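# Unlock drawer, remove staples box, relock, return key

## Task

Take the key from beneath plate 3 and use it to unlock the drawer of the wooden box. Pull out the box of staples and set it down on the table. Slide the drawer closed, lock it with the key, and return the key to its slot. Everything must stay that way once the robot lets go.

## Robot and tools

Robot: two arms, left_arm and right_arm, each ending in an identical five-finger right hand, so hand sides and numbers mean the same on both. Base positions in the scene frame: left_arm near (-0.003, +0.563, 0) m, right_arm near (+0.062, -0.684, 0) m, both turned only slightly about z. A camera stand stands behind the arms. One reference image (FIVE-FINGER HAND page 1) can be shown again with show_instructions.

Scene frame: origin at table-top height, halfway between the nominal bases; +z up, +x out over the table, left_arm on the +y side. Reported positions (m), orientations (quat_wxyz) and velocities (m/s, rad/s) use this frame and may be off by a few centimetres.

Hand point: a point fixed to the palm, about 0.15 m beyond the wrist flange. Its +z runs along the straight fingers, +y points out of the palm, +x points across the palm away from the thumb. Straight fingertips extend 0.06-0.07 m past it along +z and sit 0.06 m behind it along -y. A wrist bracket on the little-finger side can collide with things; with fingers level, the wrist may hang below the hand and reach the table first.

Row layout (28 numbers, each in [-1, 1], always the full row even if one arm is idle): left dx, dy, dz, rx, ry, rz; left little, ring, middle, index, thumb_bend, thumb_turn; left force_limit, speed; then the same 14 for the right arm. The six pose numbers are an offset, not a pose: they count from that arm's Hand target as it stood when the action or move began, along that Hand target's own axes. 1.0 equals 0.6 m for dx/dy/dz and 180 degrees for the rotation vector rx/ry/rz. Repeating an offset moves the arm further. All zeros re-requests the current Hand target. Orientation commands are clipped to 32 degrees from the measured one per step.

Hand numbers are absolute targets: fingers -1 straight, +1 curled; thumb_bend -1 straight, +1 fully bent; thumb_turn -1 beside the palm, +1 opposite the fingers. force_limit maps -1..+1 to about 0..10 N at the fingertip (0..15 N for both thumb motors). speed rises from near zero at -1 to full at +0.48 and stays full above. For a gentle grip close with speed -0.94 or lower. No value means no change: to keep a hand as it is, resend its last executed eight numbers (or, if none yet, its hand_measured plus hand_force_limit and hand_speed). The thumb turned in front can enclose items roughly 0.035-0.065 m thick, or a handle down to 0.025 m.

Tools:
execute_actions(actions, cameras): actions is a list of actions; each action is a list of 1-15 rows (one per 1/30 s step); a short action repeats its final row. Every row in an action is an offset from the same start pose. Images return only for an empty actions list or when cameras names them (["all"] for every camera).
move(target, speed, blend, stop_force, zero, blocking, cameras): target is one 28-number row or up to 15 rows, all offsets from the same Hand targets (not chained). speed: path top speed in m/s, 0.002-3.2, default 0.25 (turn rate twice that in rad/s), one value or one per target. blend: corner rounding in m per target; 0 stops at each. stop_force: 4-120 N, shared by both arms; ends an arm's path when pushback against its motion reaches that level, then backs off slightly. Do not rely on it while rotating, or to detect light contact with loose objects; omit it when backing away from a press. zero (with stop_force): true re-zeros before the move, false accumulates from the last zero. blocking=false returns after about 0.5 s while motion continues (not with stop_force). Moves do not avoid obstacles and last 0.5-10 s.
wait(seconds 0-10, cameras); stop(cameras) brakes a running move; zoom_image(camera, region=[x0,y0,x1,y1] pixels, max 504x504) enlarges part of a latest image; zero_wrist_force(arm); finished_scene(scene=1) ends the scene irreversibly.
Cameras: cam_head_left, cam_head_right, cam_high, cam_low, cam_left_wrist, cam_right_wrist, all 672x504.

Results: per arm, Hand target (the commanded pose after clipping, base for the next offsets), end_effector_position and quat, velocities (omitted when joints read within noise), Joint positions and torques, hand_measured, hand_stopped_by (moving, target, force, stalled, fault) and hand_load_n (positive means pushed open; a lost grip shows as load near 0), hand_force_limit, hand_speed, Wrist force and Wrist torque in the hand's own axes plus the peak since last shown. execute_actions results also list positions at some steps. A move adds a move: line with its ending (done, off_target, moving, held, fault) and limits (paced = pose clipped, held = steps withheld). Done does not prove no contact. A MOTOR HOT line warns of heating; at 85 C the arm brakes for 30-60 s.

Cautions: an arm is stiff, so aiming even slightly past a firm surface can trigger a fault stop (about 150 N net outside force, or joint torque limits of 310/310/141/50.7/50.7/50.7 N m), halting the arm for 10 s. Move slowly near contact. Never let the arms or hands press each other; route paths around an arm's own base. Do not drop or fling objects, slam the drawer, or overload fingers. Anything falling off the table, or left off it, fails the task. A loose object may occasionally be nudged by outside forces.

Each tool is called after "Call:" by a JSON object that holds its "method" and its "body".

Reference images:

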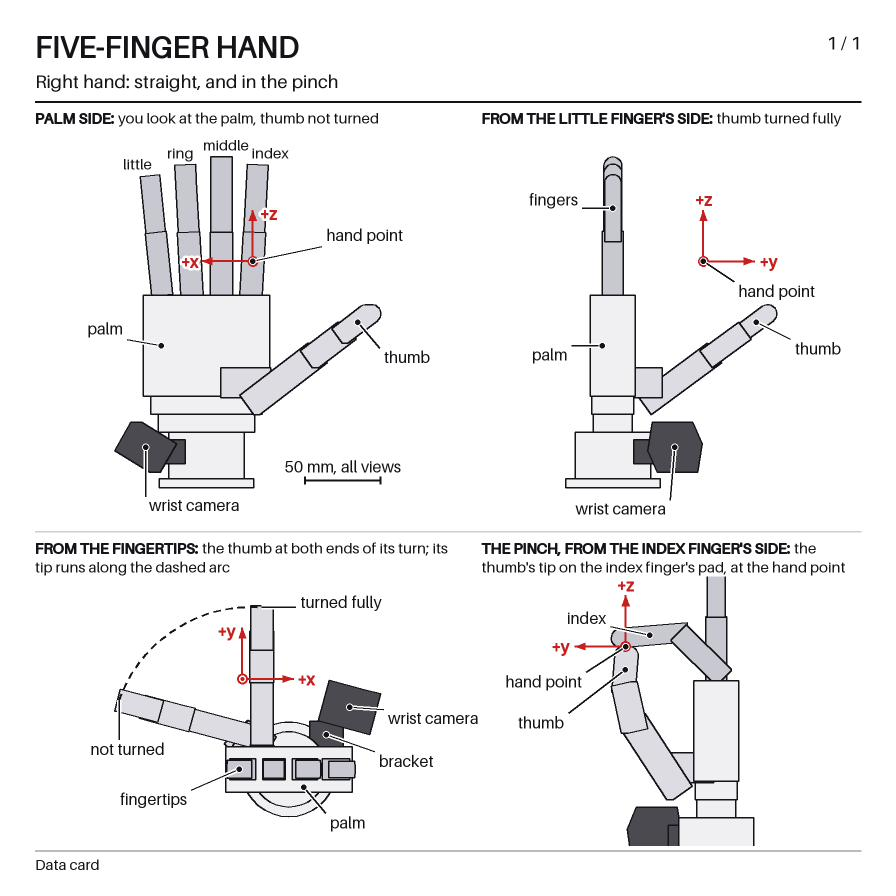

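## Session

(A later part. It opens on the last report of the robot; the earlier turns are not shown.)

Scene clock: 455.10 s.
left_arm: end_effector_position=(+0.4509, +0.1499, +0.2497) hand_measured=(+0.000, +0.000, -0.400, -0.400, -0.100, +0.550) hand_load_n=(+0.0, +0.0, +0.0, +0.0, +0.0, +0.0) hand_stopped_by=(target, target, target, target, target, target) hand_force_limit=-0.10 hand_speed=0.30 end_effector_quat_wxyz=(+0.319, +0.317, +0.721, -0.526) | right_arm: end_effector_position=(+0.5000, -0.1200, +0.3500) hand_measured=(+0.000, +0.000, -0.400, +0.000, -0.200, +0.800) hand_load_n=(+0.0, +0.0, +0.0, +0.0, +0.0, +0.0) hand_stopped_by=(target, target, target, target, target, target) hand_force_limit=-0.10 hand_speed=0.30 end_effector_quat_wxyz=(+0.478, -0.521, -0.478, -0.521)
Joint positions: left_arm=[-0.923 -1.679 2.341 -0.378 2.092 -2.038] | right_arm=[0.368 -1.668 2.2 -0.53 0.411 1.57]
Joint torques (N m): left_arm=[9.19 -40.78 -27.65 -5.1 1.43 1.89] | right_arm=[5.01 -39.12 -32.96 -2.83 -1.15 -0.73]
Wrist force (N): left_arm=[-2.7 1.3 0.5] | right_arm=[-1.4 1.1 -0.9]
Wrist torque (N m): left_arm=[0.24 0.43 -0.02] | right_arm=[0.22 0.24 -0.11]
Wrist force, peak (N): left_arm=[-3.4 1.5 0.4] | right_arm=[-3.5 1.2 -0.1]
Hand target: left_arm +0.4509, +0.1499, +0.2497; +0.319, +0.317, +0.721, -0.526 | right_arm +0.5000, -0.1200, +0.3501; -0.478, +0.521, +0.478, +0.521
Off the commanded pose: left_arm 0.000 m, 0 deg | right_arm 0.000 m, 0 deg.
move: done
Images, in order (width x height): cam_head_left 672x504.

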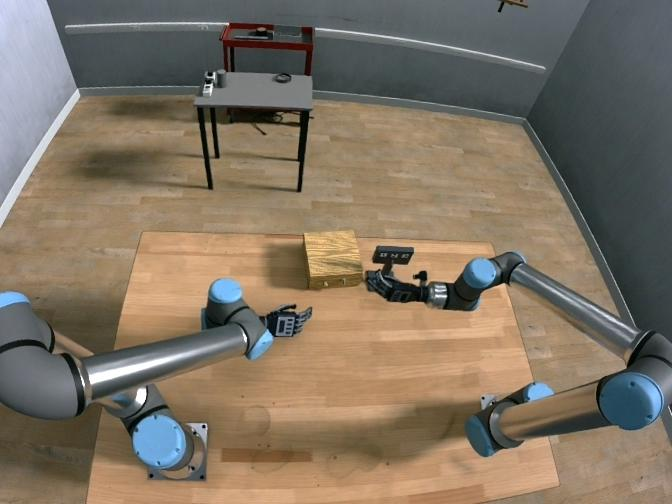

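Call:
{"method": "execute_actions", "body": {"actions": []}}

Scene clock: 456.80 s.
left_arm: end_effector_position=(+0.4509, +0.1499, +0.2497) hand_measured=(+0.000, +0.000, -0.400, -0.400, -0.100, +0.550) hand_load_n=(+0.0, +0.0, +0.0, +0.0, +0.0, +0.0) hand_stopped_by=(target, target, target, target, target, target) hand_force_limit=-0.10 hand_speed=0.30 end_effector_quat_wxyz=(+0.319, +0.317, +0.721, -0.526) | right_arm: end_effector_position=(+0.5000, -0.1200, +0.3501) hand_measured=(+0.000, +0.000, -0.400, +0.000, -0.200, +0.800) hand_load_n=(+0.0, +0.0, +0.0, +0.0, +0.0, +0.0) hand_stopped_by=(target, target, target, target, target, target) hand_force_limit=-0.10 hand_speed=0.30 end_effector_quat_wxyz=(+0.478, -0.521, -0.478, -0.521)
Joint positions: left_arm=[-0.923 -1.679 2.341 -0.378 2.092 -2.038] | right_arm=[0.368 -1.668 2.2 -0.53 0.411 1.57]
Joint velocities: within noise
Joint torques (N m): left_arm=[9.8 -41.06 -27.57 -5.02 1.23 1.9] | right_arm=[4.37 -47.53 -50.98 -3.22 -0.27 2.83]
Wrist force (N): left_arm=[-3.1 0.6 0.3] | right_arm=[-1.7 1.4 -0.8]
Wrist torque (N m): left_arm=[0.14 0.49 -0.06] | right_arm=[0.26 0.29 -0.11]
Wrist force, peak (N): left_arm=[-3.4 1.0 0.1] | right_arm=[-1.7 1.5 -1.2]
Hand target: left_arm +0.4509, +0.1499, +0.2497; +0.319, +0.317, +0.721, -0.526 | right_arm +0.5000, -0.1200, +0.3501; -0.478, +0.521, +0.478, +0.521
Off the commanded pose: left_arm 0.000 m, 0 deg | right_arm 0.000 m, 0 deg.

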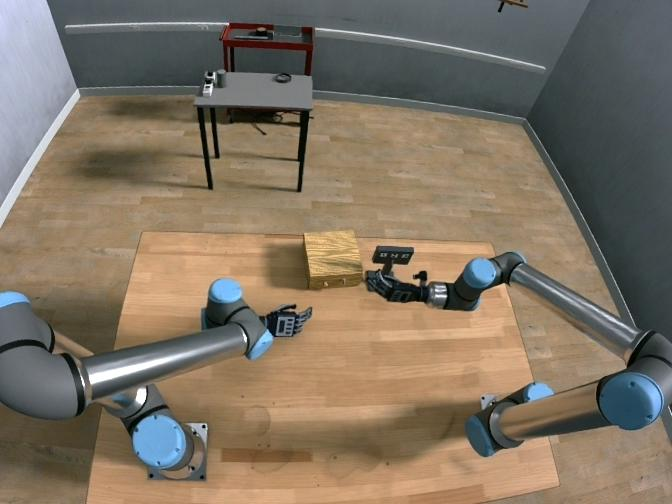

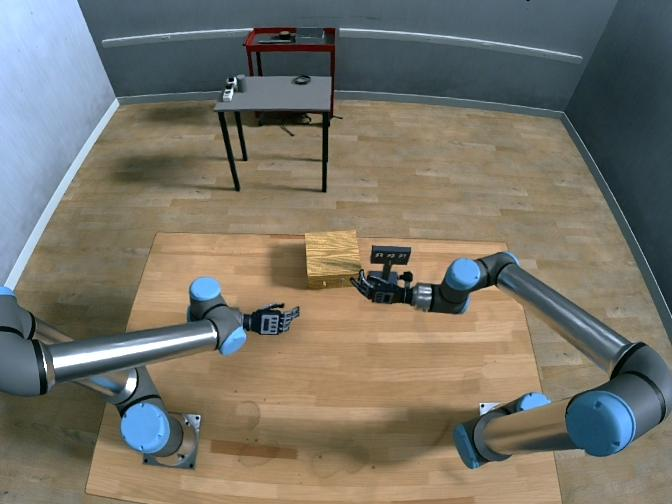

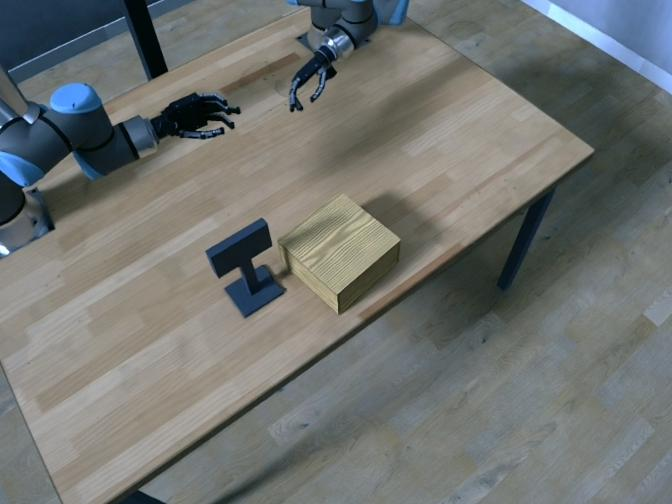

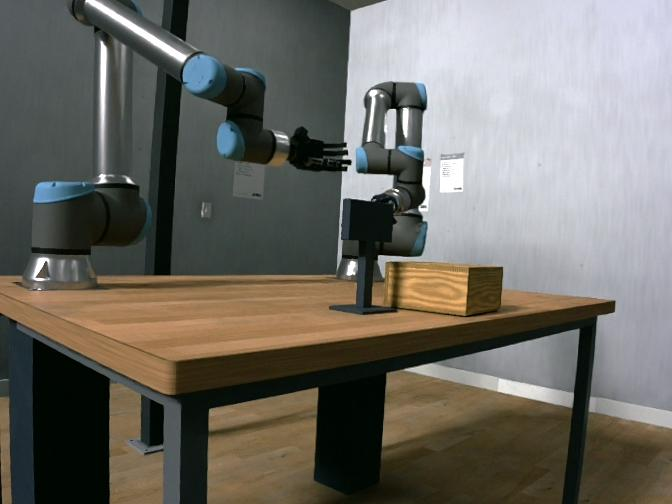

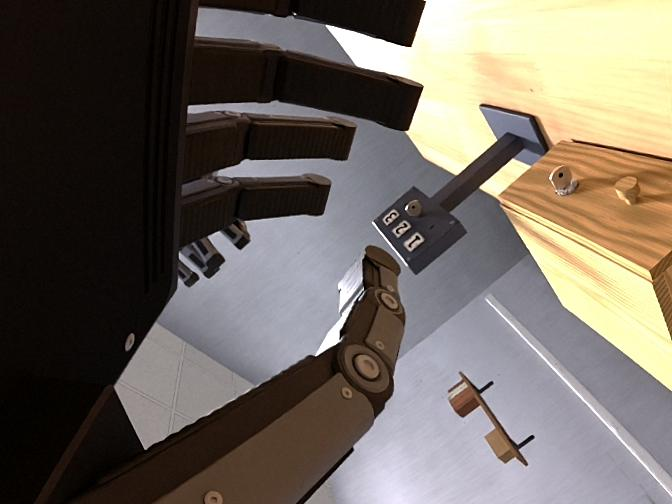

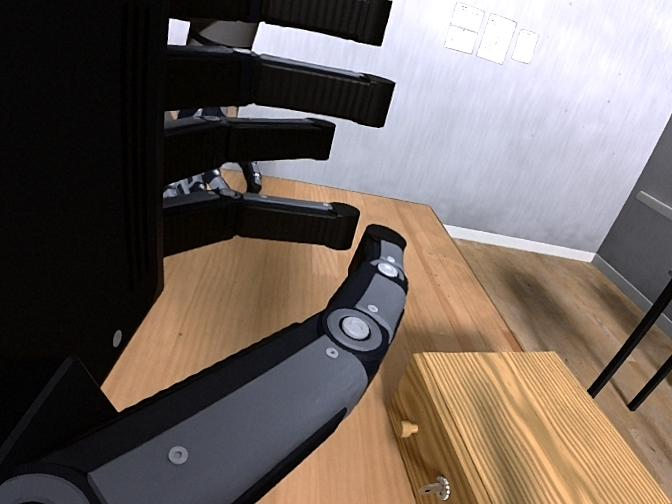

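Call:
{"method": "zoom_image", "body": {"camera": "cam_left_wrist", "region": [500, 130, 672, 259]}}

Call:
{"method": "zoom_image", "body": {"camera": "cam_right_wrist", "region": [380, 400, 520, 504]}}

Scaled by 2.930 from the camera's 672x504 image, which has a finer 960x720 frame.

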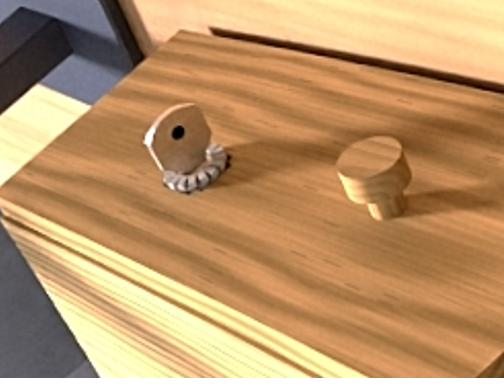

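Scaled by 3.600 from the camera's 672x504 image, which has a finer 960x720 frame.

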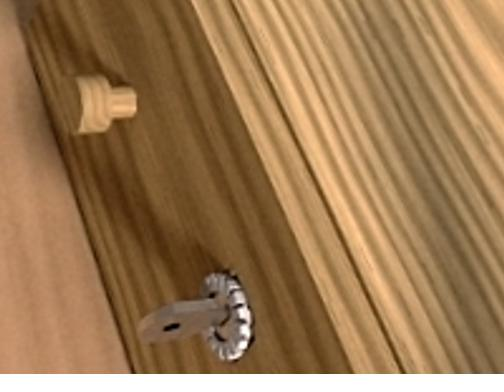

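Call:
{"method": "move", "body": {"target": [0.0137,-0.051,-0.2707,0,0,0,0,0,-0.4,-0.4,-0.1,0.55,-0.1,0.3,0,0,0,0.2778,0,0,0,0,-0.4,0,-0.2,0.8,-0.1,0.3], "speed": 0.3}}

Scene clock: 461.13 s.
left_arm: end_effector_position=(+0.4012, +0.2997, +0.2996) hand_measured=(+0.000, +0.000, -0.400, -0.400, -0.100, +0.550) hand_load_n=(+0.0, -0.5, +0.0, +0.0, +0.0, +0.0) hand_stopped_by=(target, target, target, target, target, target) hand_force_limit=-0.10 hand_speed=0.30 end_effector_quat_wxyz=(+0.319, +0.317, +0.721, -0.526) | right_arm: end_effector_position=(+0.5000, -0.1199, +0.3501) hand_measured=(+0.000, +0.000, -0.400, +0.000, -0.200, +0.800) hand_load_n=(+0.0, +0.0, +0.0, +0.0, +0.0, +0.0) hand_stopped_by=(target, target, target, target, target, target) hand_force_limit=-0.10 hand_speed=0.30 end_effector_quat_wxyz=(+0.653, -0.270, -0.653, -0.270)
Joint positions: left_arm=[-0.686 -1.929 2.417 -0.151 2.318 -1.948] | right_arm=[0.299 -1.326 1.827 -0.501 -0.53 1.571]
Joint torques (N m): left_arm=[-2.87 5.94 -45.63 -4.58 -1.78 -2.47] | right_arm=[-8.56 -69.79 -25.33 -1.05 -0.93 -0.56]
Wrist force (N): left_arm=[-2.8 1.0 0.7] | right_arm=[-1.6 1.0 -1.0]
Wrist torque (N m): left_arm=[0.19 0.46 -0.13] | right_arm=[0.26 0.29 -0.13]
Wrist force, peak (N): left_arm=[-3.4 1.5 1.8] | right_arm=[-1.6 1.5 -1.4]
Hand target: left_arm +0.4012, +0.2996, +0.2996; +0.319, +0.317, +0.721, -0.526 | right_arm +0.5000, -0.1200, +0.3501; +0.653, -0.270, -0.653, -0.270
Off the commanded pose: left_arm 0.000 m, 0 deg | right_arm 0.000 m, 0 deg.
move: done

Call:
{"method": "move", "body": {"target": [0,0,0,0,0,0,0,0,-0.4,-0.4,-0.1,0.55,-0.1,0.3,0.05,0,0,0,-0.3333,0,0,0,-0.4,0,-0.2,0.8,-0.1,0.3], "speed": 0.4}}

Scene clock: 463.77 s.
left_arm: end_effector_position=(+0.4012, +0.2996, +0.2996) hand_measured=(+0.000, +0.000, -0.400, -0.400, -0.100, +0.550) hand_load_n=(+0.0, +0.0, +0.0, +0.0, +0.0, +0.0) hand_stopped_by=(target, target, target, target, target, target) hand_force_limit=-0.10 hand_speed=0.30 end_effector_quat_wxyz=(+0.319, +0.317, +0.721, -0.526) | right_arm: end_effector_position=(+0.5001, -0.1199, +0.3803) hand_measured=(+0.000, +0.000, -0.400, +0.000, -0.200, +0.800) hand_load_n=(+0.0, +0.0, +0.0, +0.0, +0.0, +0.0) hand_stopped_by=(target, target, target, target, target, target) hand_force_limit=-0.10 hand_speed=0.30 end_effector_quat_wxyz=(-0.239, +0.369, +0.893, +0.099)
Joint positions: left_arm=[-0.686 -1.929 2.417 -0.151 2.318 -1.948] | right_arm=[0.53 -1.646 1.902 -1.657 -1.073 2.799]
Joint torques (N m): left_arm=[-11.45 5.7 -43.9 -4.32 -2.22 -2.49] | right_arm=[2.13 -26 -30.78 -4.62 -0.08 -0.15]
Wrist force (N): left_arm=[-2.8 1.0 0.6] | right_arm=[-1.7 1.3 -1.3]
Wrist torque (N m): left_arm=[0.19 0.45 -0.12] | right_arm=[0.49 0.27 -0.21]
Wrist force, peak (N): left_arm=[-3.3 1.1 0.2] | right_arm=[-2.8 0.9 -1.1]
Hand target: left_arm +0.4012, +0.2996, +0.2996; +0.319, +0.317, +0.721, -0.526 | right_arm +0.5000, -0.1200, +0.3801; -0.239, +0.369, +0.893, +0.099
Off the commanded pose: left_arm 0.000 m, 0 deg | right_arm 0.000 m, 0 deg.
move: done

Call:
{"method": "move", "body": {"target": [0,0,0,0,0,0,0,0,-0.4,-0.4,-0.1,0.55,-0.1,0.3,-0.1096,-0.0236,-0.1402,-0.1042,0,0.1804,1,1,1,1,-1,1,-0.1,0.3], "speed": 0.4}}

Scene clock: 473.17 s.
left_arm: end_effector_position=(+0.4012, +0.2996, +0.2996) hand_measured=(+0.000, +0.000, -0.400, -0.400, -0.100, +0.550) hand_load_n=(+0.0, +0.0, +0.0, +0.0, +0.0, +0.0) hand_stopped_by=(target, target, target, target, target, target) hand_force_limit=-0.10 hand_speed=0.30 end_effector_quat_wxyz=(+0.319, +0.317, +0.721, -0.526) | right_arm: end_effector_position=(+0.5600, -0.2000, +0.4200) hand_measured=(+1.000, +1.000, +1.000, +1.000, -1.000, +1.000) hand_load_n=(+0.0, +0.0, +0.0, +0.0, +0.0, +0.0) hand_stopped_by=(target, target, target, target, target, target) hand_force_limit=-0.10 hand_speed=0.30 end_effector_quat_wxyz=(-0.195, +0.636, +0.727, +0.170)
Joint positions: left_arm=[-0.686 -1.929 2.417 -0.151 2.318 -1.948] | right_arm=[0.427 -1.762 1.996 -1.947 -1.066 3.43]
Joint torques (N m): left_arm=[-11.65 2.31 -40.92 -4.24 -2.02 -2.26] | right_arm=[6.16 -15.39 -58.36 -5.09 2.71 2.5]
Wrist force (N): left_arm=[-2.7 1.0 0.6] | right_arm=[-1.6 1.2 -1.5]
Wrist torque (N m): left_arm=[0.19 0.45 -0.12] | right_arm=[0.51 0.26 -0.21]
Wrist force, peak (N): left_arm=[-3.3 1.1 0.4] | right_arm=[-2.1 1.9 -2.2]
Hand target: left_arm +0.4012, +0.2996, +0.2996; +0.319, +0.317, +0.721, -0.526 | right_arm +0.5601, -0.1999, +0.4201; -0.195, +0.637, +0.727, +0.170
Off the commanded pose: left_arm 0.000 m, 0 deg | right_arm 0.000 m, 0 deg.
move: done

Call:
{"method": "move", "body": {"target": [[0,0,0,0,0,0,0,0,-0.4,-0.4,-0.1,0.55,-0.1,0.3,0.0597,0.4075,-0.0425,0,0.1667,0,1,1,1,1,-1,1,-0.1,0.3],[0,0,0,0,0,0,0,0,-0.4,-0.4,-0.1,0.55,-0.1,0.3,0.1952,0.8072,0.2283,0,0.1667,0,1,1,1,1,-1,1,-0.1,0.3],[0,0,0,0,0,0,0,0,-0.4,-0.4,-0.1,0.55,-0.1,0.3,-0.0048,0.8072,0.5747,0,0.1667,0,1,1,1,1,-1,1,-0.1,0.3]], "speed": 0.4, "blend": 0.06, "cameras": ["all"]}}

Scene clock: 476.80 s.
left_arm: end_effector_position=(+0.4012, +0.2996, +0.2996) hand_measured=(+0.000, +0.000, -0.400, -0.400, -0.100, +0.550) hand_load_n=(+0.0, +0.0, +0.0, +0.0, +0.0, +0.0) hand_stopped_by=(target, target, target, target, target, target) hand_force_limit=-0.10 hand_speed=0.30 end_effector_quat_wxyz=(+0.319, +0.317, +0.721, -0.526) | right_arm: end_effector_position=(+1.0179, +0.0321, +0.1200) hand_measured=(+1.000, +1.000, +1.000, +1.000, -1.000, +1.000) hand_load_n=(+0.0, +0.0, +0.0, +0.0, +0.0, +0.0) hand_stopped_by=(target, target, target, target, target, target) hand_force_limit=-0.10 hand_speed=0.30 end_effector_quat_wxyz=(-0.376, +0.571, +0.651, +0.329)
Joint positions: left_arm=[-0.686 -1.929 2.417 -0.151 2.318 -1.948] | right_arm=[0.367 -0.718 1.358 -2.53 -0.555 3.513]
Joint torques (N m): left_arm=[-11.44 -0.73 -38.39 -4.07 -1.81 -2.08] | right_arm=[7.67 -112.06 -50.01 -5.09 1.55 -2.11]
Wrist force (N): left_arm=[-2.8 1.2 0.2] | right_arm=[-1.1 1.1 -1.0]
Wrist torque (N m): left_arm=[0.24 0.46 -0.11] | right_arm=[0.33 0.15 -0.23]
Wrist force, peak (N): left_arm=[-3.4 0.9 0.1] | right_arm=[-3.9 1.3 0.7]
Hand target: left_arm +0.4012, +0.2996, +0.2996; +0.319, +0.317, +0.721, -0.526 | right_arm +1.0179, +0.0321, +0.1199; -0.376, +0.571, +0.651, +0.329
Off the commanded pose: left_arm 0.000 m, 0 deg | right_arm 0.000 m, 0 deg.
move: done

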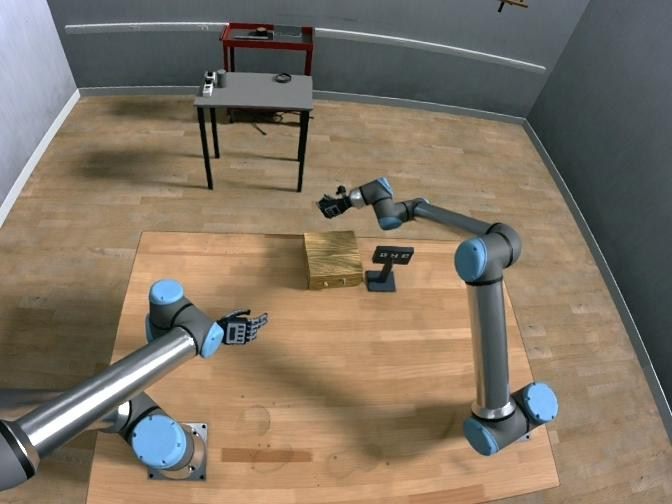

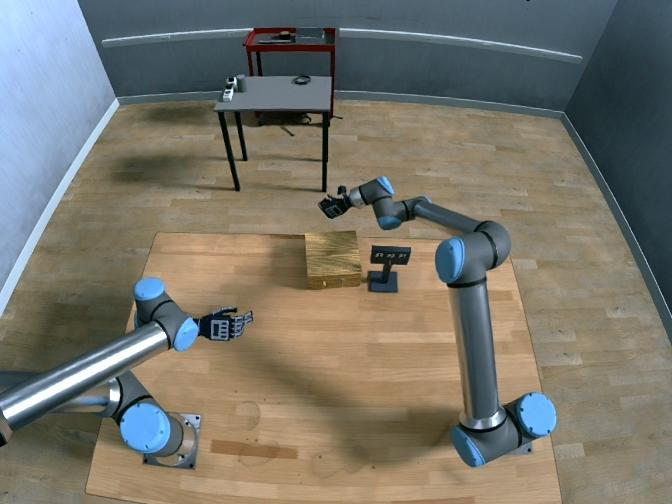

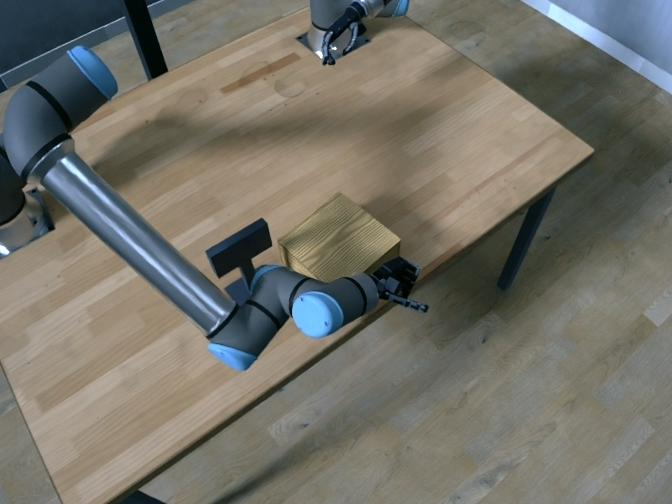

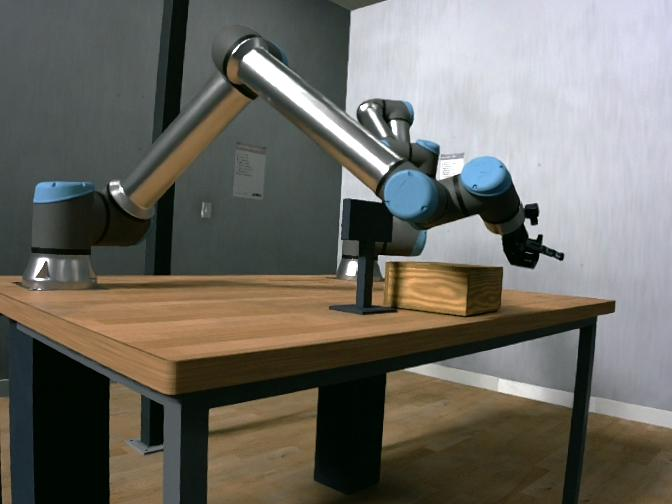

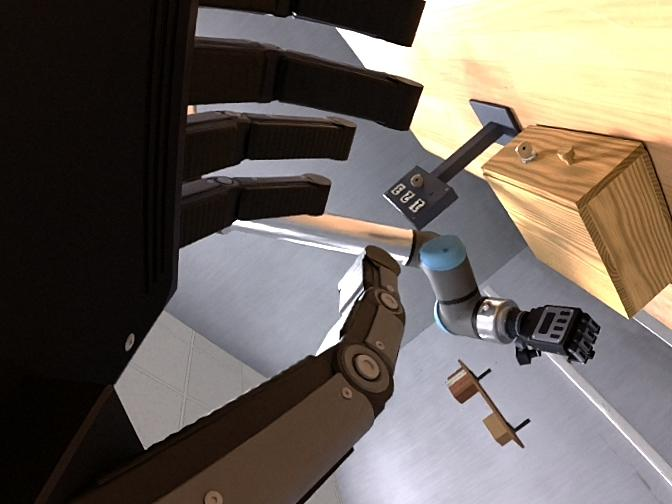

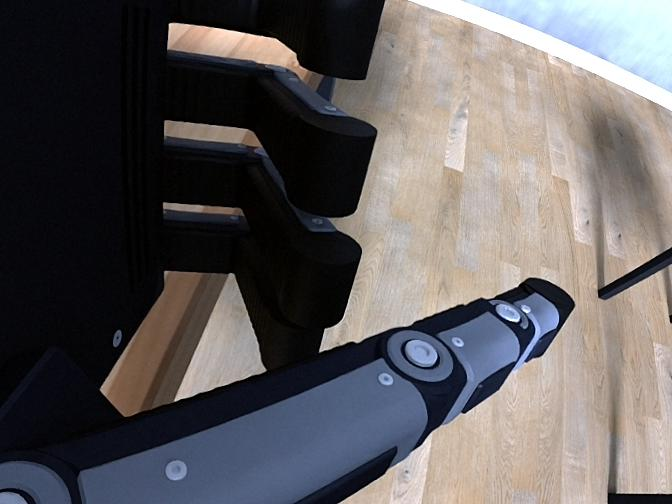

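Call:
{"method": "move", "body": {"target": [[0,0,0,0,0,0,0,0,-0.4,-0.4,-0.1,0.55,-0.1,0.3,0.0323,-0.0227,-0.0773,0,-0.3333,0,-1,-1,-1,-1,-1,1,-0.1,0.3],[0,0,0,0,0,0,0,0,-0.4,-0.4,-0.1,0.55,-0.1,0.3,-0.0831,-0.0227,-0.0107,0,-0.3333,0,-1,-1,-1,-1,-1,1,-0.1,0.3]], "speed": 0.4, "cameras": ["cam_high","cam_low","cam_right_wrist","cam_left_wrist"]}}

Scene clock: 482.57 s.
left_arm: end_effector_position=(+0.4012, +0.2996, +0.2996) hand_measured=(+0.000, +0.000, -0.400, -0.400, -0.100, +0.550) hand_load_n=(+0.0, +0.0, +0.0, +0.0, +0.0, +0.0) hand_stopped_by=(target, target, target, target, target, target) hand_force_limit=-0.10 hand_speed=0.30 end_effector_quat_wxyz=(+0.319, +0.317, +0.721, -0.526) | right_arm: end_effector_position=(+1.0083, +0.0001, +0.0799) hand_measured=(-1.000, -1.000, -1.000, -1.000, -1.000, +1.000) hand_load_n=(+0.0, +0.0, +0.0, +0.0, +0.0, +0.0) hand_stopped_by=(target, target, target, target, target, target) hand_force_limit=-0.10 hand_speed=0.30 end_effector_quat_wxyz=(+0.000, +0.659, +0.752, +0.000)
Joint positions: left_arm=[-0.686 -1.929 2.417 -0.151 2.318 -1.948] | right_arm=[0.564 -0.692 1.096 -1.974 -1.571 3.53]
Joint torques (N m): left_arm=[-11.43 -4.4 -34.16 -3.69 -1.22 -1.82] | right_arm=[-10.91 -123.92 -51.7 -5.49 -2 -2.78]
Wrist force (N): left_arm=[-2.4 0.9 0.4] | right_arm=[-2.7 1.5 -1.4]
Wrist torque (N m): left_arm=[0.20 0.41 -0.10] | right_arm=[0.53 0.36 -0.47]
Wrist force, peak (N): left_arm=[-3.4 0.8 0.1] | right_arm=[-2.1 1.8 -4.6]
Hand target: left_arm +0.4012, +0.2996, +0.2996; +0.319, +0.317, +0.721, -0.526 | right_arm +1.0084, +0.0001, +0.0800; +0.000, +0.659, +0.752, +0.000
Off the commanded pose: left_arm 0.000 m, 0 deg | right_arm 0.000 m, 0 deg.
move: done
Images, in order (width x height): cam_high 672x504, cam_low 672x504, cam_left_wrist 672x504, cam_right_wrist 672x504.

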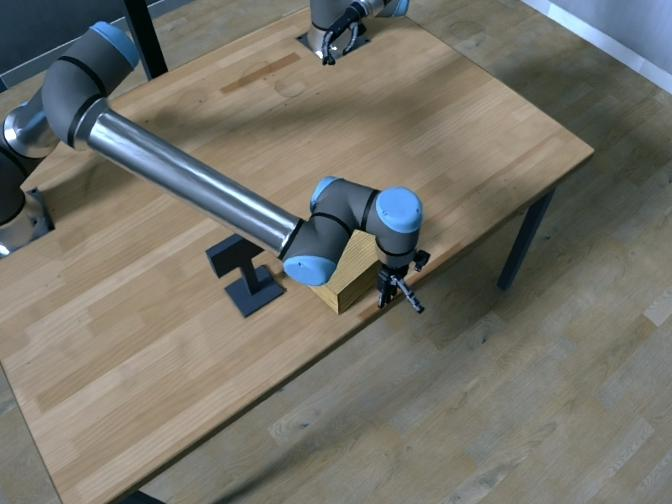

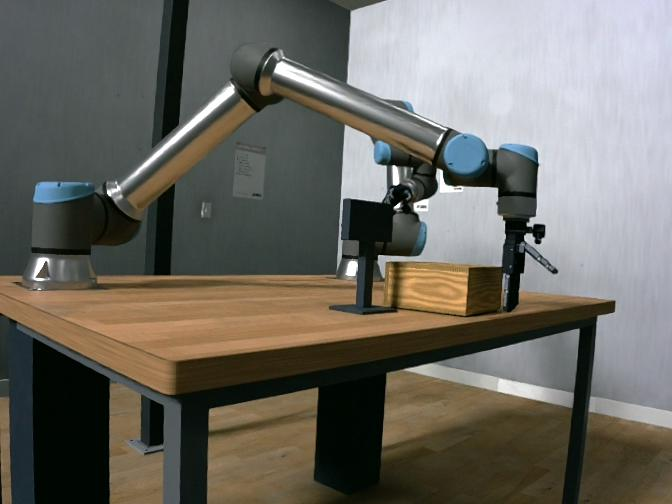

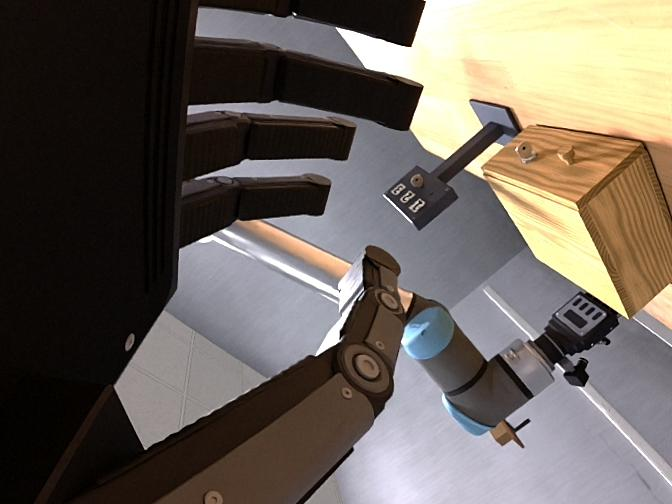

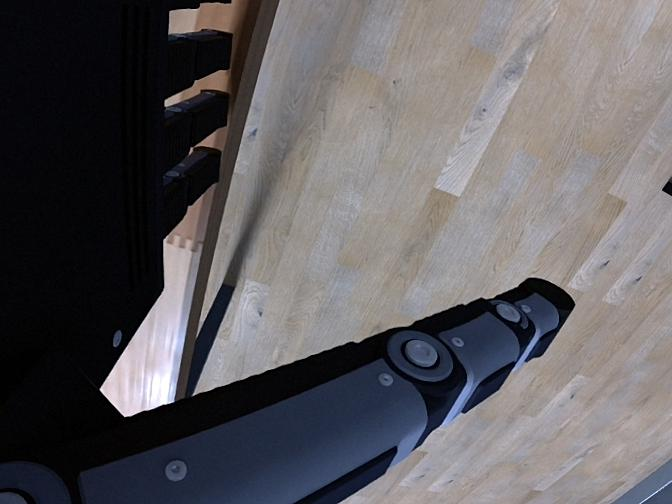

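Call:
{"method": "move", "body": {"target": [0,0,0,0,0,0,0,0,-0.4,-0.4,-0.1,0.55,-0.1,0.3,0,-0.125,0,0,0,0,-1,-1,-1,-1,-1,1,-0.1,0.3], "speed": 0.04, "stop_force": 4, "cameras": ["cam_high","cam_low","cam_right_wrist","cam_left_wrist"]}}

Scene clock: 485.57 s.
left_arm: end_effector_position=(+0.4012, +0.2996, +0.2996) hand_measured=(+0.000, +0.000, -0.400, -0.400, -0.100, +0.550) hand_load_n=(+0.0, +0.0, +0.0, +0.0, +0.0, +0.0) hand_stopped_by=(target, target, target, target, target, target) hand_force_limit=-0.10 hand_speed=0.30 end_effector_quat_wxyz=(+0.319, +0.317, +0.721, -0.526) | right_arm: end_effector_position=(+0.9638, -0.0058, +0.0800) hand_measured=(-1.000, -1.000, -1.000, -1.000, -1.000, +1.000) hand_load_n=(+0.0, +0.0, +0.0, +0.0, +0.0, +0.0) hand_stopped_by=(target, target, target, target, target, target) hand_force_limit=-0.10 hand_speed=0.30 end_effector_quat_wxyz=(+0.000, +0.659, +0.752, +0.000)
Joint positions: left_arm=[-0.686 -1.929 2.417 -0.151 2.318 -1.948] | right_arm=[0.58 -0.755 1.214 -2.03 -1.571 3.546]
Joint torques (N m): left_arm=[-9.12 -5.55 -32.56 -3.61 -1.09 -1.63] | right_arm=[-9.74 -113.15 -27.86 -6.42 -0.64 -2.99]
Wrist force (N): left_arm=[-3.5 1.0 0.3] | right_arm=[-2.3 1.7 -1.5]
Wrist torque (N m): left_arm=[0.21 0.57 -0.16] | right_arm=[0.59 0.32 -0.47]
Wrist force, peak (N): left_arm=[-3.5 1.0 0.3] | right_arm=[-1.1 8.1 -1.9]
Hand target: left_arm +0.4012, +0.2996, +0.2996; +0.319, +0.317, +0.721, -0.526 | right_arm +0.9638, -0.0058, +0.0800; +0.000, +0.659, +0.752, +0.000 (not the last commanded pose)
Off the commanded pose: left_arm 0.000 m, 0 deg | right_arm 0.030 m, 0 deg.
move: contact (right_arm)
Images, in order (width x height): cam_high 672x504, cam_low 672x504, cam_left_wrist 672x504, cam_right_wrist 672x504.

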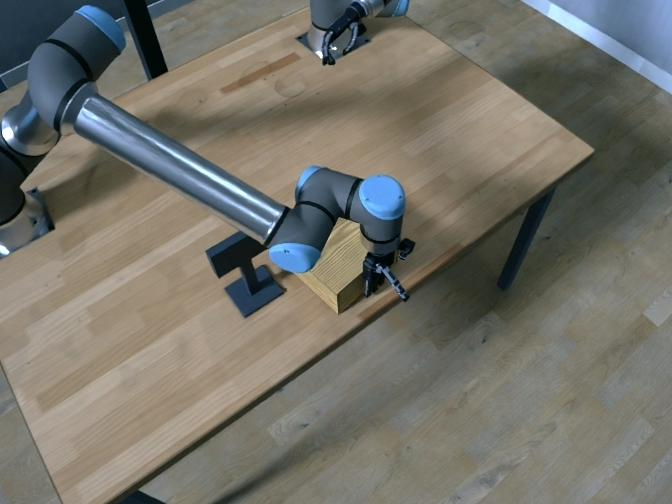

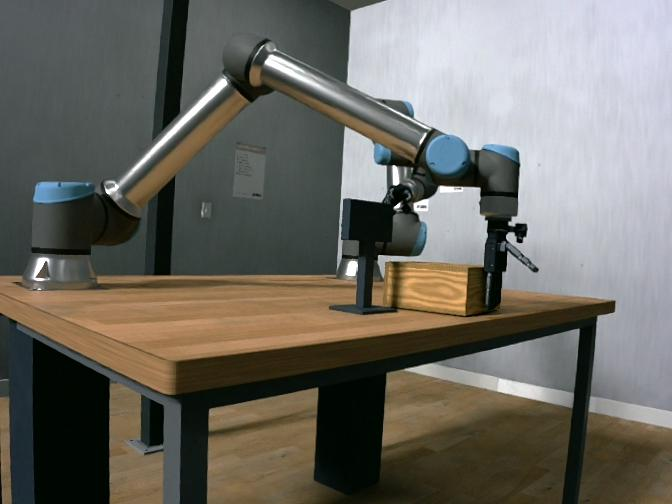

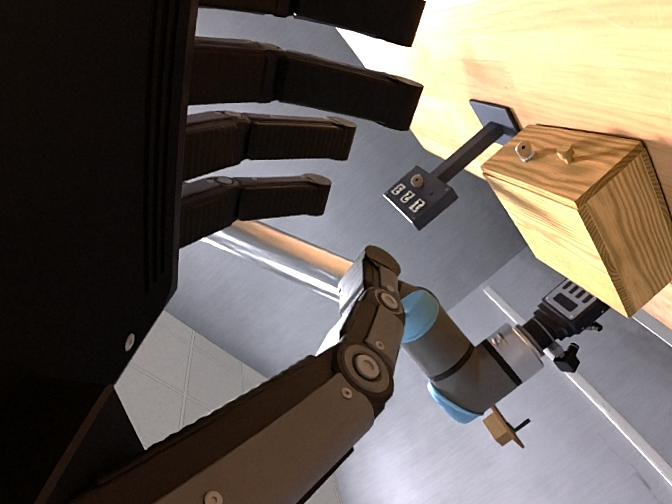

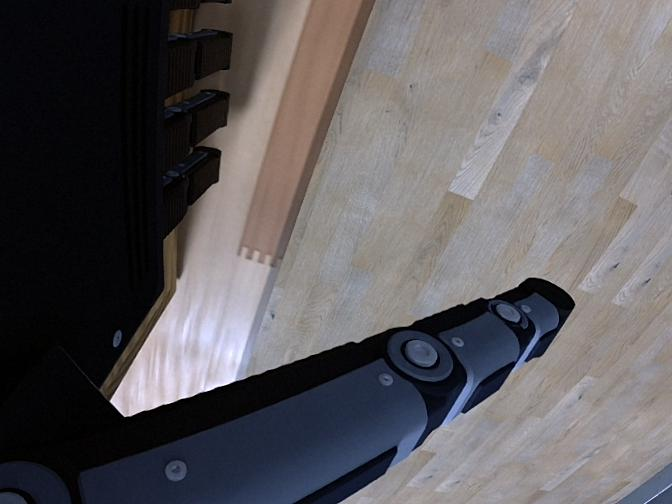

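Call:
{"method": "move", "body": {"target": [0,0,0,0,0,0,0,0,-0.4,-0.4,-0.1,0.55,-0.1,0.3,0,-0.1,0,0,0,0,-1,-1,-1,-1,-1,1,-0.1,0.3], "speed": 0.05, "stop_force": 20, "cameras": ["cam_high","cam_low","cam_head_left","cam_left_wrist"]}}

Scene clock: 488.30 s.
left_arm: end_effector_position=(+0.4012, +0.2996, +0.2996) hand_measured=(+0.000, +0.000, -0.400, -0.400, -0.100, +0.550) hand_load_n=(+0.0, +0.0, +0.0, +0.0, +0.0, +0.0) hand_stopped_by=(target, target, target, target, target, target) hand_force_limit=-0.10 hand_speed=0.30 end_effector_quat_wxyz=(+0.319, +0.317, +0.721, -0.526) | right_arm: end_effector_position=(+0.9043, -0.0137, +0.0800) hand_measured=(-1.000, -1.000, -1.000, -1.000, -1.000, +1.000) hand_load_n=(+0.0, +0.0, +0.0, +0.0, +0.0, +0.0) hand_stopped_by=(target, target, target, target, target, target) hand_force_limit=-0.10 hand_speed=0.30 end_effector_quat_wxyz=(+0.000, +0.659, +0.752, +0.000)
Joint positions: left_arm=[-0.686 -1.929 2.417 -0.151 2.318 -1.948] | right_arm=[0.603 -0.831 1.355 -2.095 -1.571 3.569]
Joint torques (N m): left_arm=[-11.36 -7.92 -31.77 -3.39 -0.9 -1.38] | right_arm=[-10.23 -91.49 -53.55 -2.54 0.37 -3.02]
Wrist force (N): left_arm=[-2.7 0.6 0.4] | right_arm=[-2.6 1.3 -1.4]
Wrist torque (N m): left_arm=[0.16 0.46 -0.13] | right_arm=[0.53 0.37 -0.54]
Wrist force, peak (N): left_arm=[-3.2 1.0 -0.1] | right_arm=[-2.5 8.9 -1.7]
Hand target: left_arm +0.4012, +0.2996, +0.2996; +0.319, +0.317, +0.721, -0.526 | right_arm +0.9043, -0.0137, +0.0800; +0.000, +0.659, +0.752, +0.000
Off the commanded pose: left_arm 0.000 m, 0 deg | right_arm 0.000 m, 0 deg.
move: done
Images, in order (width x height): cam_head_left 672x504, cam_high 672x504, cam_low 672x504, cam_left_wrist 672x504.

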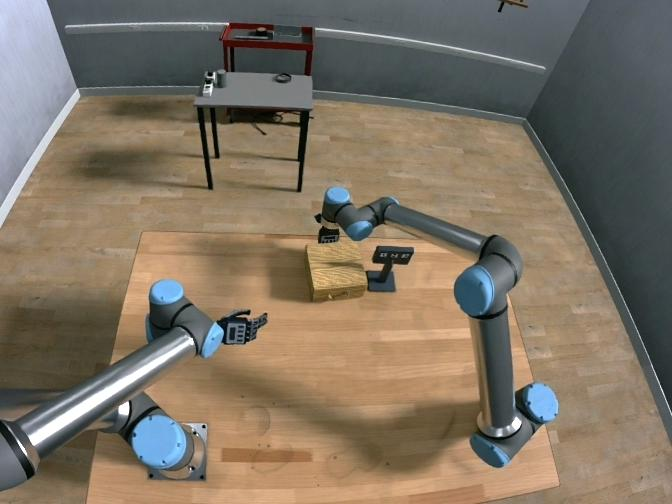

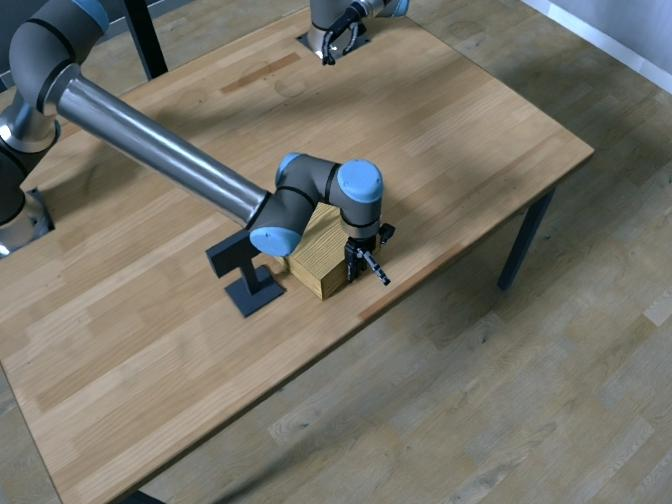

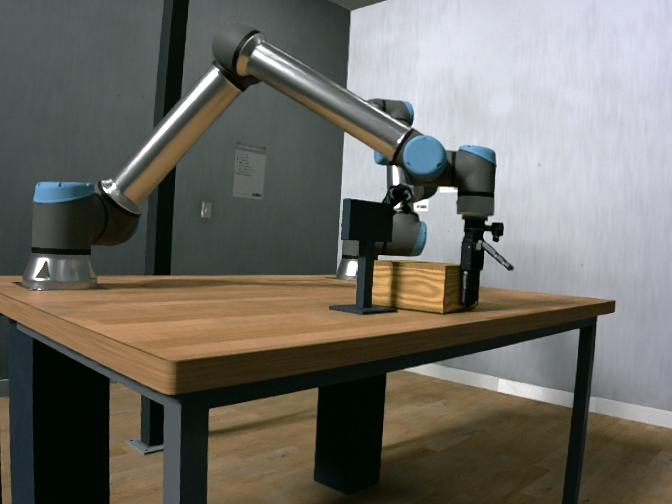

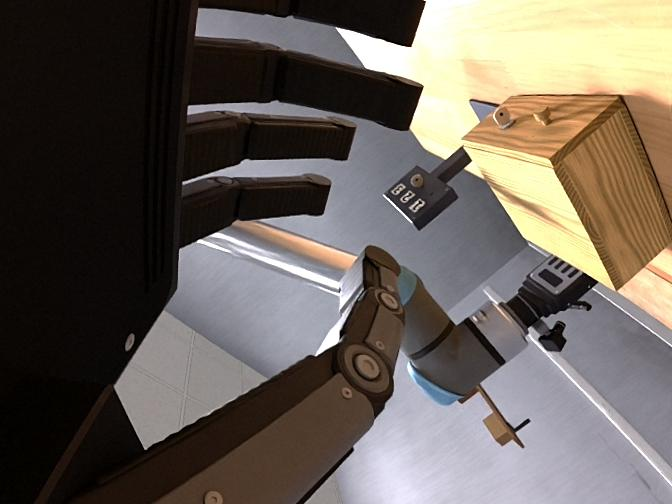

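Call:
{"method": "move", "body": {"target": [0,0,0,0,0,0,0,0,-0.4,-0.4,-0.1,0.55,-0.1,0.3,0,-0.1,0,0,0,0,-1,-1,-1,-1,-1,1,-0.1,0.3], "speed": 0.05, "stop_force": 20, "cameras": ["cam_high","cam_low","cam_head_left","cam_left_wrist"]}}

Scene clock: 491.00 s.
left_arm: end_effector_position=(+0.4012, +0.2996, +0.2996) hand_measured=(+0.000, +0.000, -0.400, -0.400, -0.100, +0.550) hand_load_n=(+0.0, +0.0, +0.0, +0.0, +0.0, +0.0) hand_stopped_by=(target, target, target, target, target, target) hand_force_limit=-0.10 hand_speed=0.30 end_effector_quat_wxyz=(+0.319, +0.317, +0.721, -0.526) | right_arm: end_effector_position=(+0.8449, -0.0216, +0.0800) hand_measured=(-1.000, -1.000, -1.000, -1.000, -1.000, +1.000) hand_load_n=(+0.0, +0.0, +0.0, +0.0, +0.0, +0.0) hand_stopped_by=(target, target, target, target, target, target) hand_force_limit=-0.10 hand_speed=0.30 end_effector_quat_wxyz=(+0.000, +0.659, +0.752, +0.000)
Joint positions: left_arm=[-0.686 -1.929 2.417 -0.151 2.318 -1.948] | right_arm=[0.628 -0.901 1.483 -2.152 -1.571 3.595]
Joint torques (N m): left_arm=[-9.48 -10.64 -31.85 -3.14 -0.51 -1.32] | right_arm=[-8.75 -84.94 -51.82 -2.28 1.02 -3.02]
Wrist force (N): left_arm=[-3.0 0.9 0.4] | right_arm=[-2.9 1.6 -1.1]
Wrist torque (N m): left_arm=[0.19 0.49 -0.13] | right_arm=[0.60 0.42 -0.59]
Wrist force, peak (N): left_arm=[-3.3 1.0 0.3] | right_arm=[-1.4 10.2 -2.2]
Hand target: left_arm +0.4012, +0.2996, +0.2996; +0.319, +0.317, +0.721, -0.526 | right_arm +0.8449, -0.0216, +0.0800; +0.000, +0.659, +0.752, +0.000
Off the commanded pose: left_arm 0.000 m, 0 deg | right_arm 0.000 m, 0 deg.
move: done
Images, in order (width x height): cam_head_left 672x504, cam_high 672x504, cam_low 672x504, cam_left_wrist 672x504.

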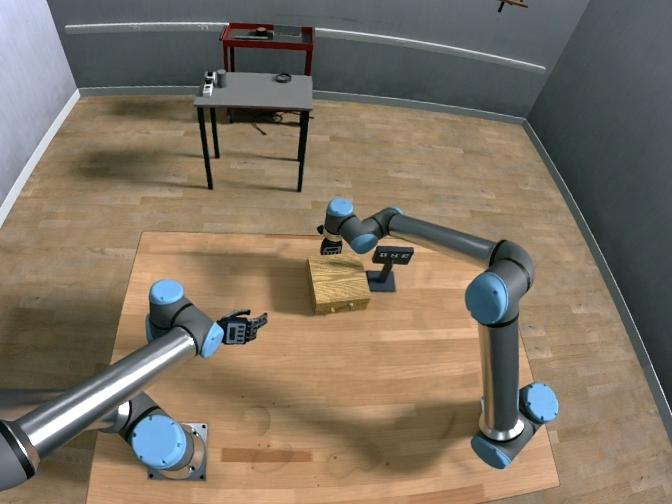

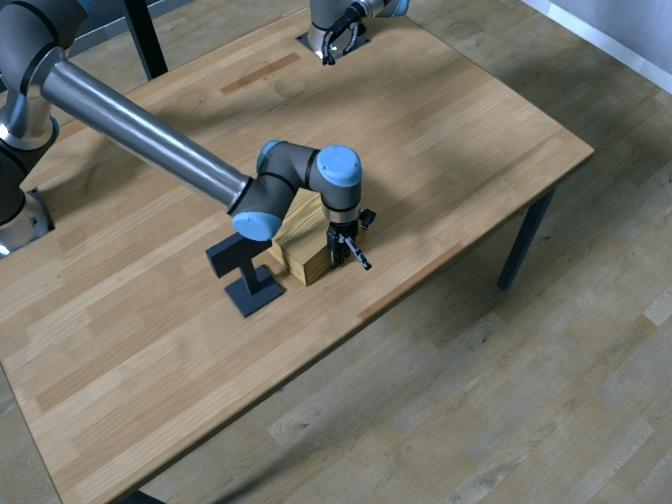

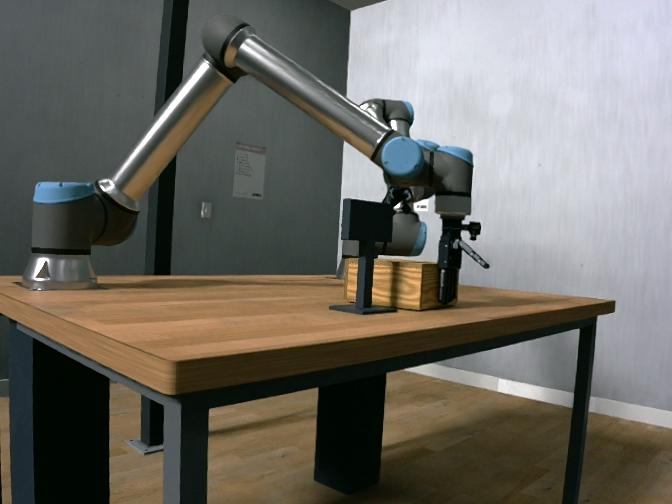

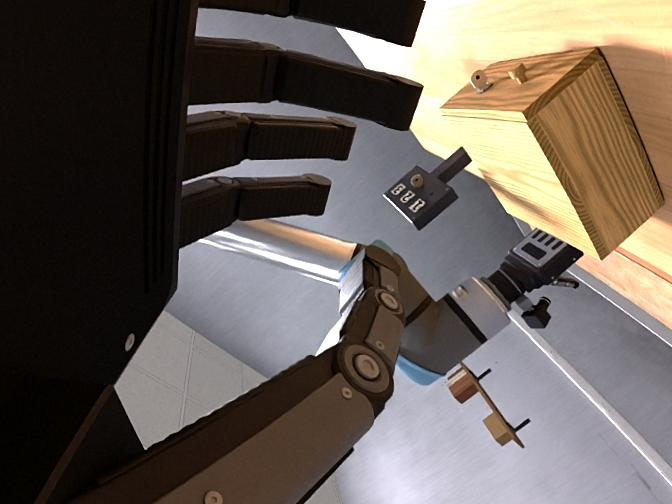

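Call:
{"method": "move", "body": {"target": [[0,0,0,0,0,0,0,0,-0.4,-0.4,-0.1,0.55,-0.1,0.3,0,0.0667,0,0,0,0,-0.4,-0.4,-0.4,0,-0.1,0.8,-0.1,0.3],[0,0,0,0,0,0,0,0,-0.4,-0.4,-0.1,0.55,-0.1,0.3,0,0.0667,-0.5667,0,0,0,-0.4,-0.4,-0.4,0,-0.1,0.8,-0.1,0.3],[0,0,0,0,0,0,0,0,-0.4,-0.4,-0.1,0.55,-0.1,0.3,-0.1034,-0.5935,-0.5667,0,0.3889,0,-0.4,-0.4,-0.4,0,-0.1,0.8,-0.1,0.3]], "speed": [0.1,0.4,0.4], "blend": [0,0.05,0], "cameras": ["cam_right_wrist","cam_head_left","cam_head_right","cam_left_wrist"]}}

Scene clock: 496.20 s.
left_arm: end_effector_position=(+0.4012, +0.2996, +0.2996) hand_measured=(+0.000, +0.000, -0.400, -0.400, -0.100, +0.550) hand_load_n=(+0.0, +0.0, +0.0, +0.0, +0.0, +0.0) hand_stopped_by=(target, target, target, target, target, target) hand_force_limit=-0.10 hand_speed=0.30 end_effector_quat_wxyz=(+0.319, +0.317, +0.721, -0.526) | right_arm: end_effector_position=(+0.5001, -0.1299, +0.4200) hand_measured=(-0.400, -0.400, -0.400, +0.000, -0.100, +0.800) hand_load_n=(+0.0, +0.0, +0.0, +0.0, +0.0, +0.0) hand_stopped_by=(target, target, target, target, target, target) hand_force_limit=-0.10 hand_speed=0.30 end_effector_quat_wxyz=(-0.431, +0.540, +0.616, +0.378)
Joint positions: left_arm=[-0.686 -1.929 2.417 -0.151 2.318 -1.948] | right_arm=[0.341 -1.766 2.3 -2.531 -0.385 3.597]
Joint torques (N m): left_arm=[-11.38 -12.63 -31.79 -2.93 -0.21 -0.93] | right_arm=[-1.85 -26.9 -43.58 -3.66 4.01 -3.04]
Wrist force (N): left_arm=[-2.8 1.1 0.5] | right_arm=[-1.5 1.6 -1.3]
Wrist torque (N m): left_arm=[0.21 0.46 -0.11] | right_arm=[0.41 0.28 -0.08]
Wrist force, peak (N): left_arm=[-3.5 1.1 0.5] | right_arm=[-1.8 3.1 -3.9]
Hand target: left_arm +0.4012, +0.2996, +0.2996; +0.319, +0.317, +0.721, -0.526 | right_arm +0.5000, -0.1299, +0.4200; -0.431, +0.540, +0.616, +0.378
Off the commanded pose: left_arm 0.000 m, 0 deg | right_arm 0.000 m, 0 deg.
move: done
Images, in order (width x height): cam_head_left 672x504, cam_head_right 672x504, cam_left_wrist 672x504, cam_right_wrist 672x504.

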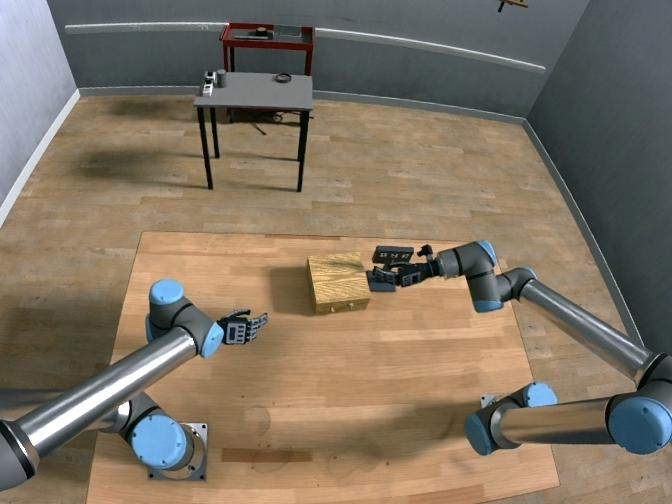

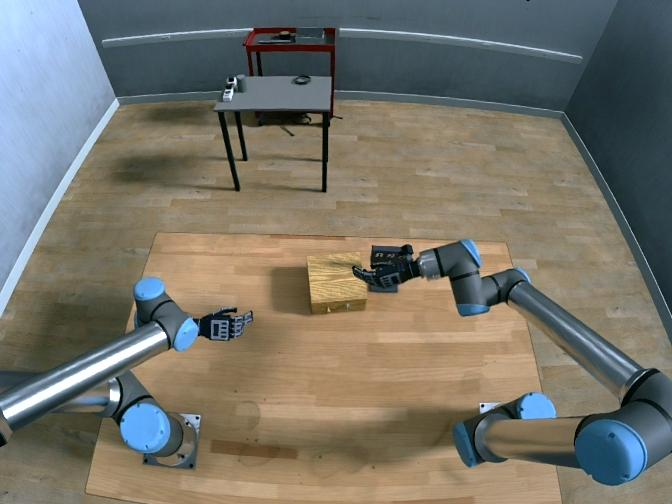

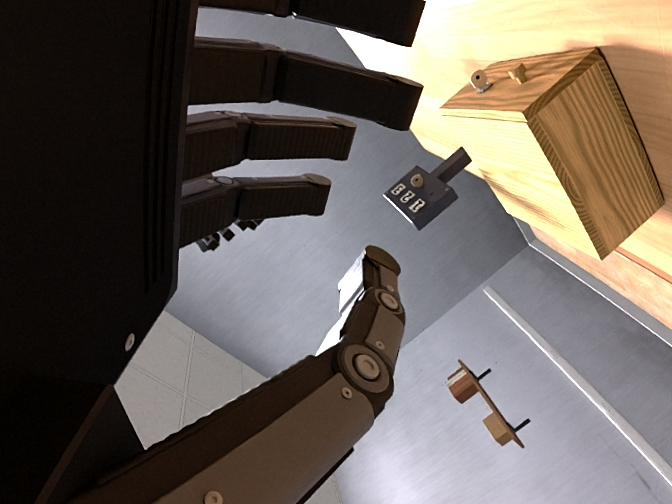

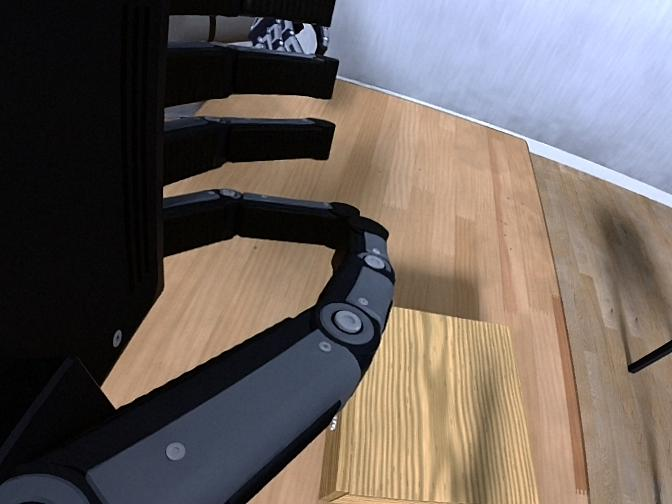

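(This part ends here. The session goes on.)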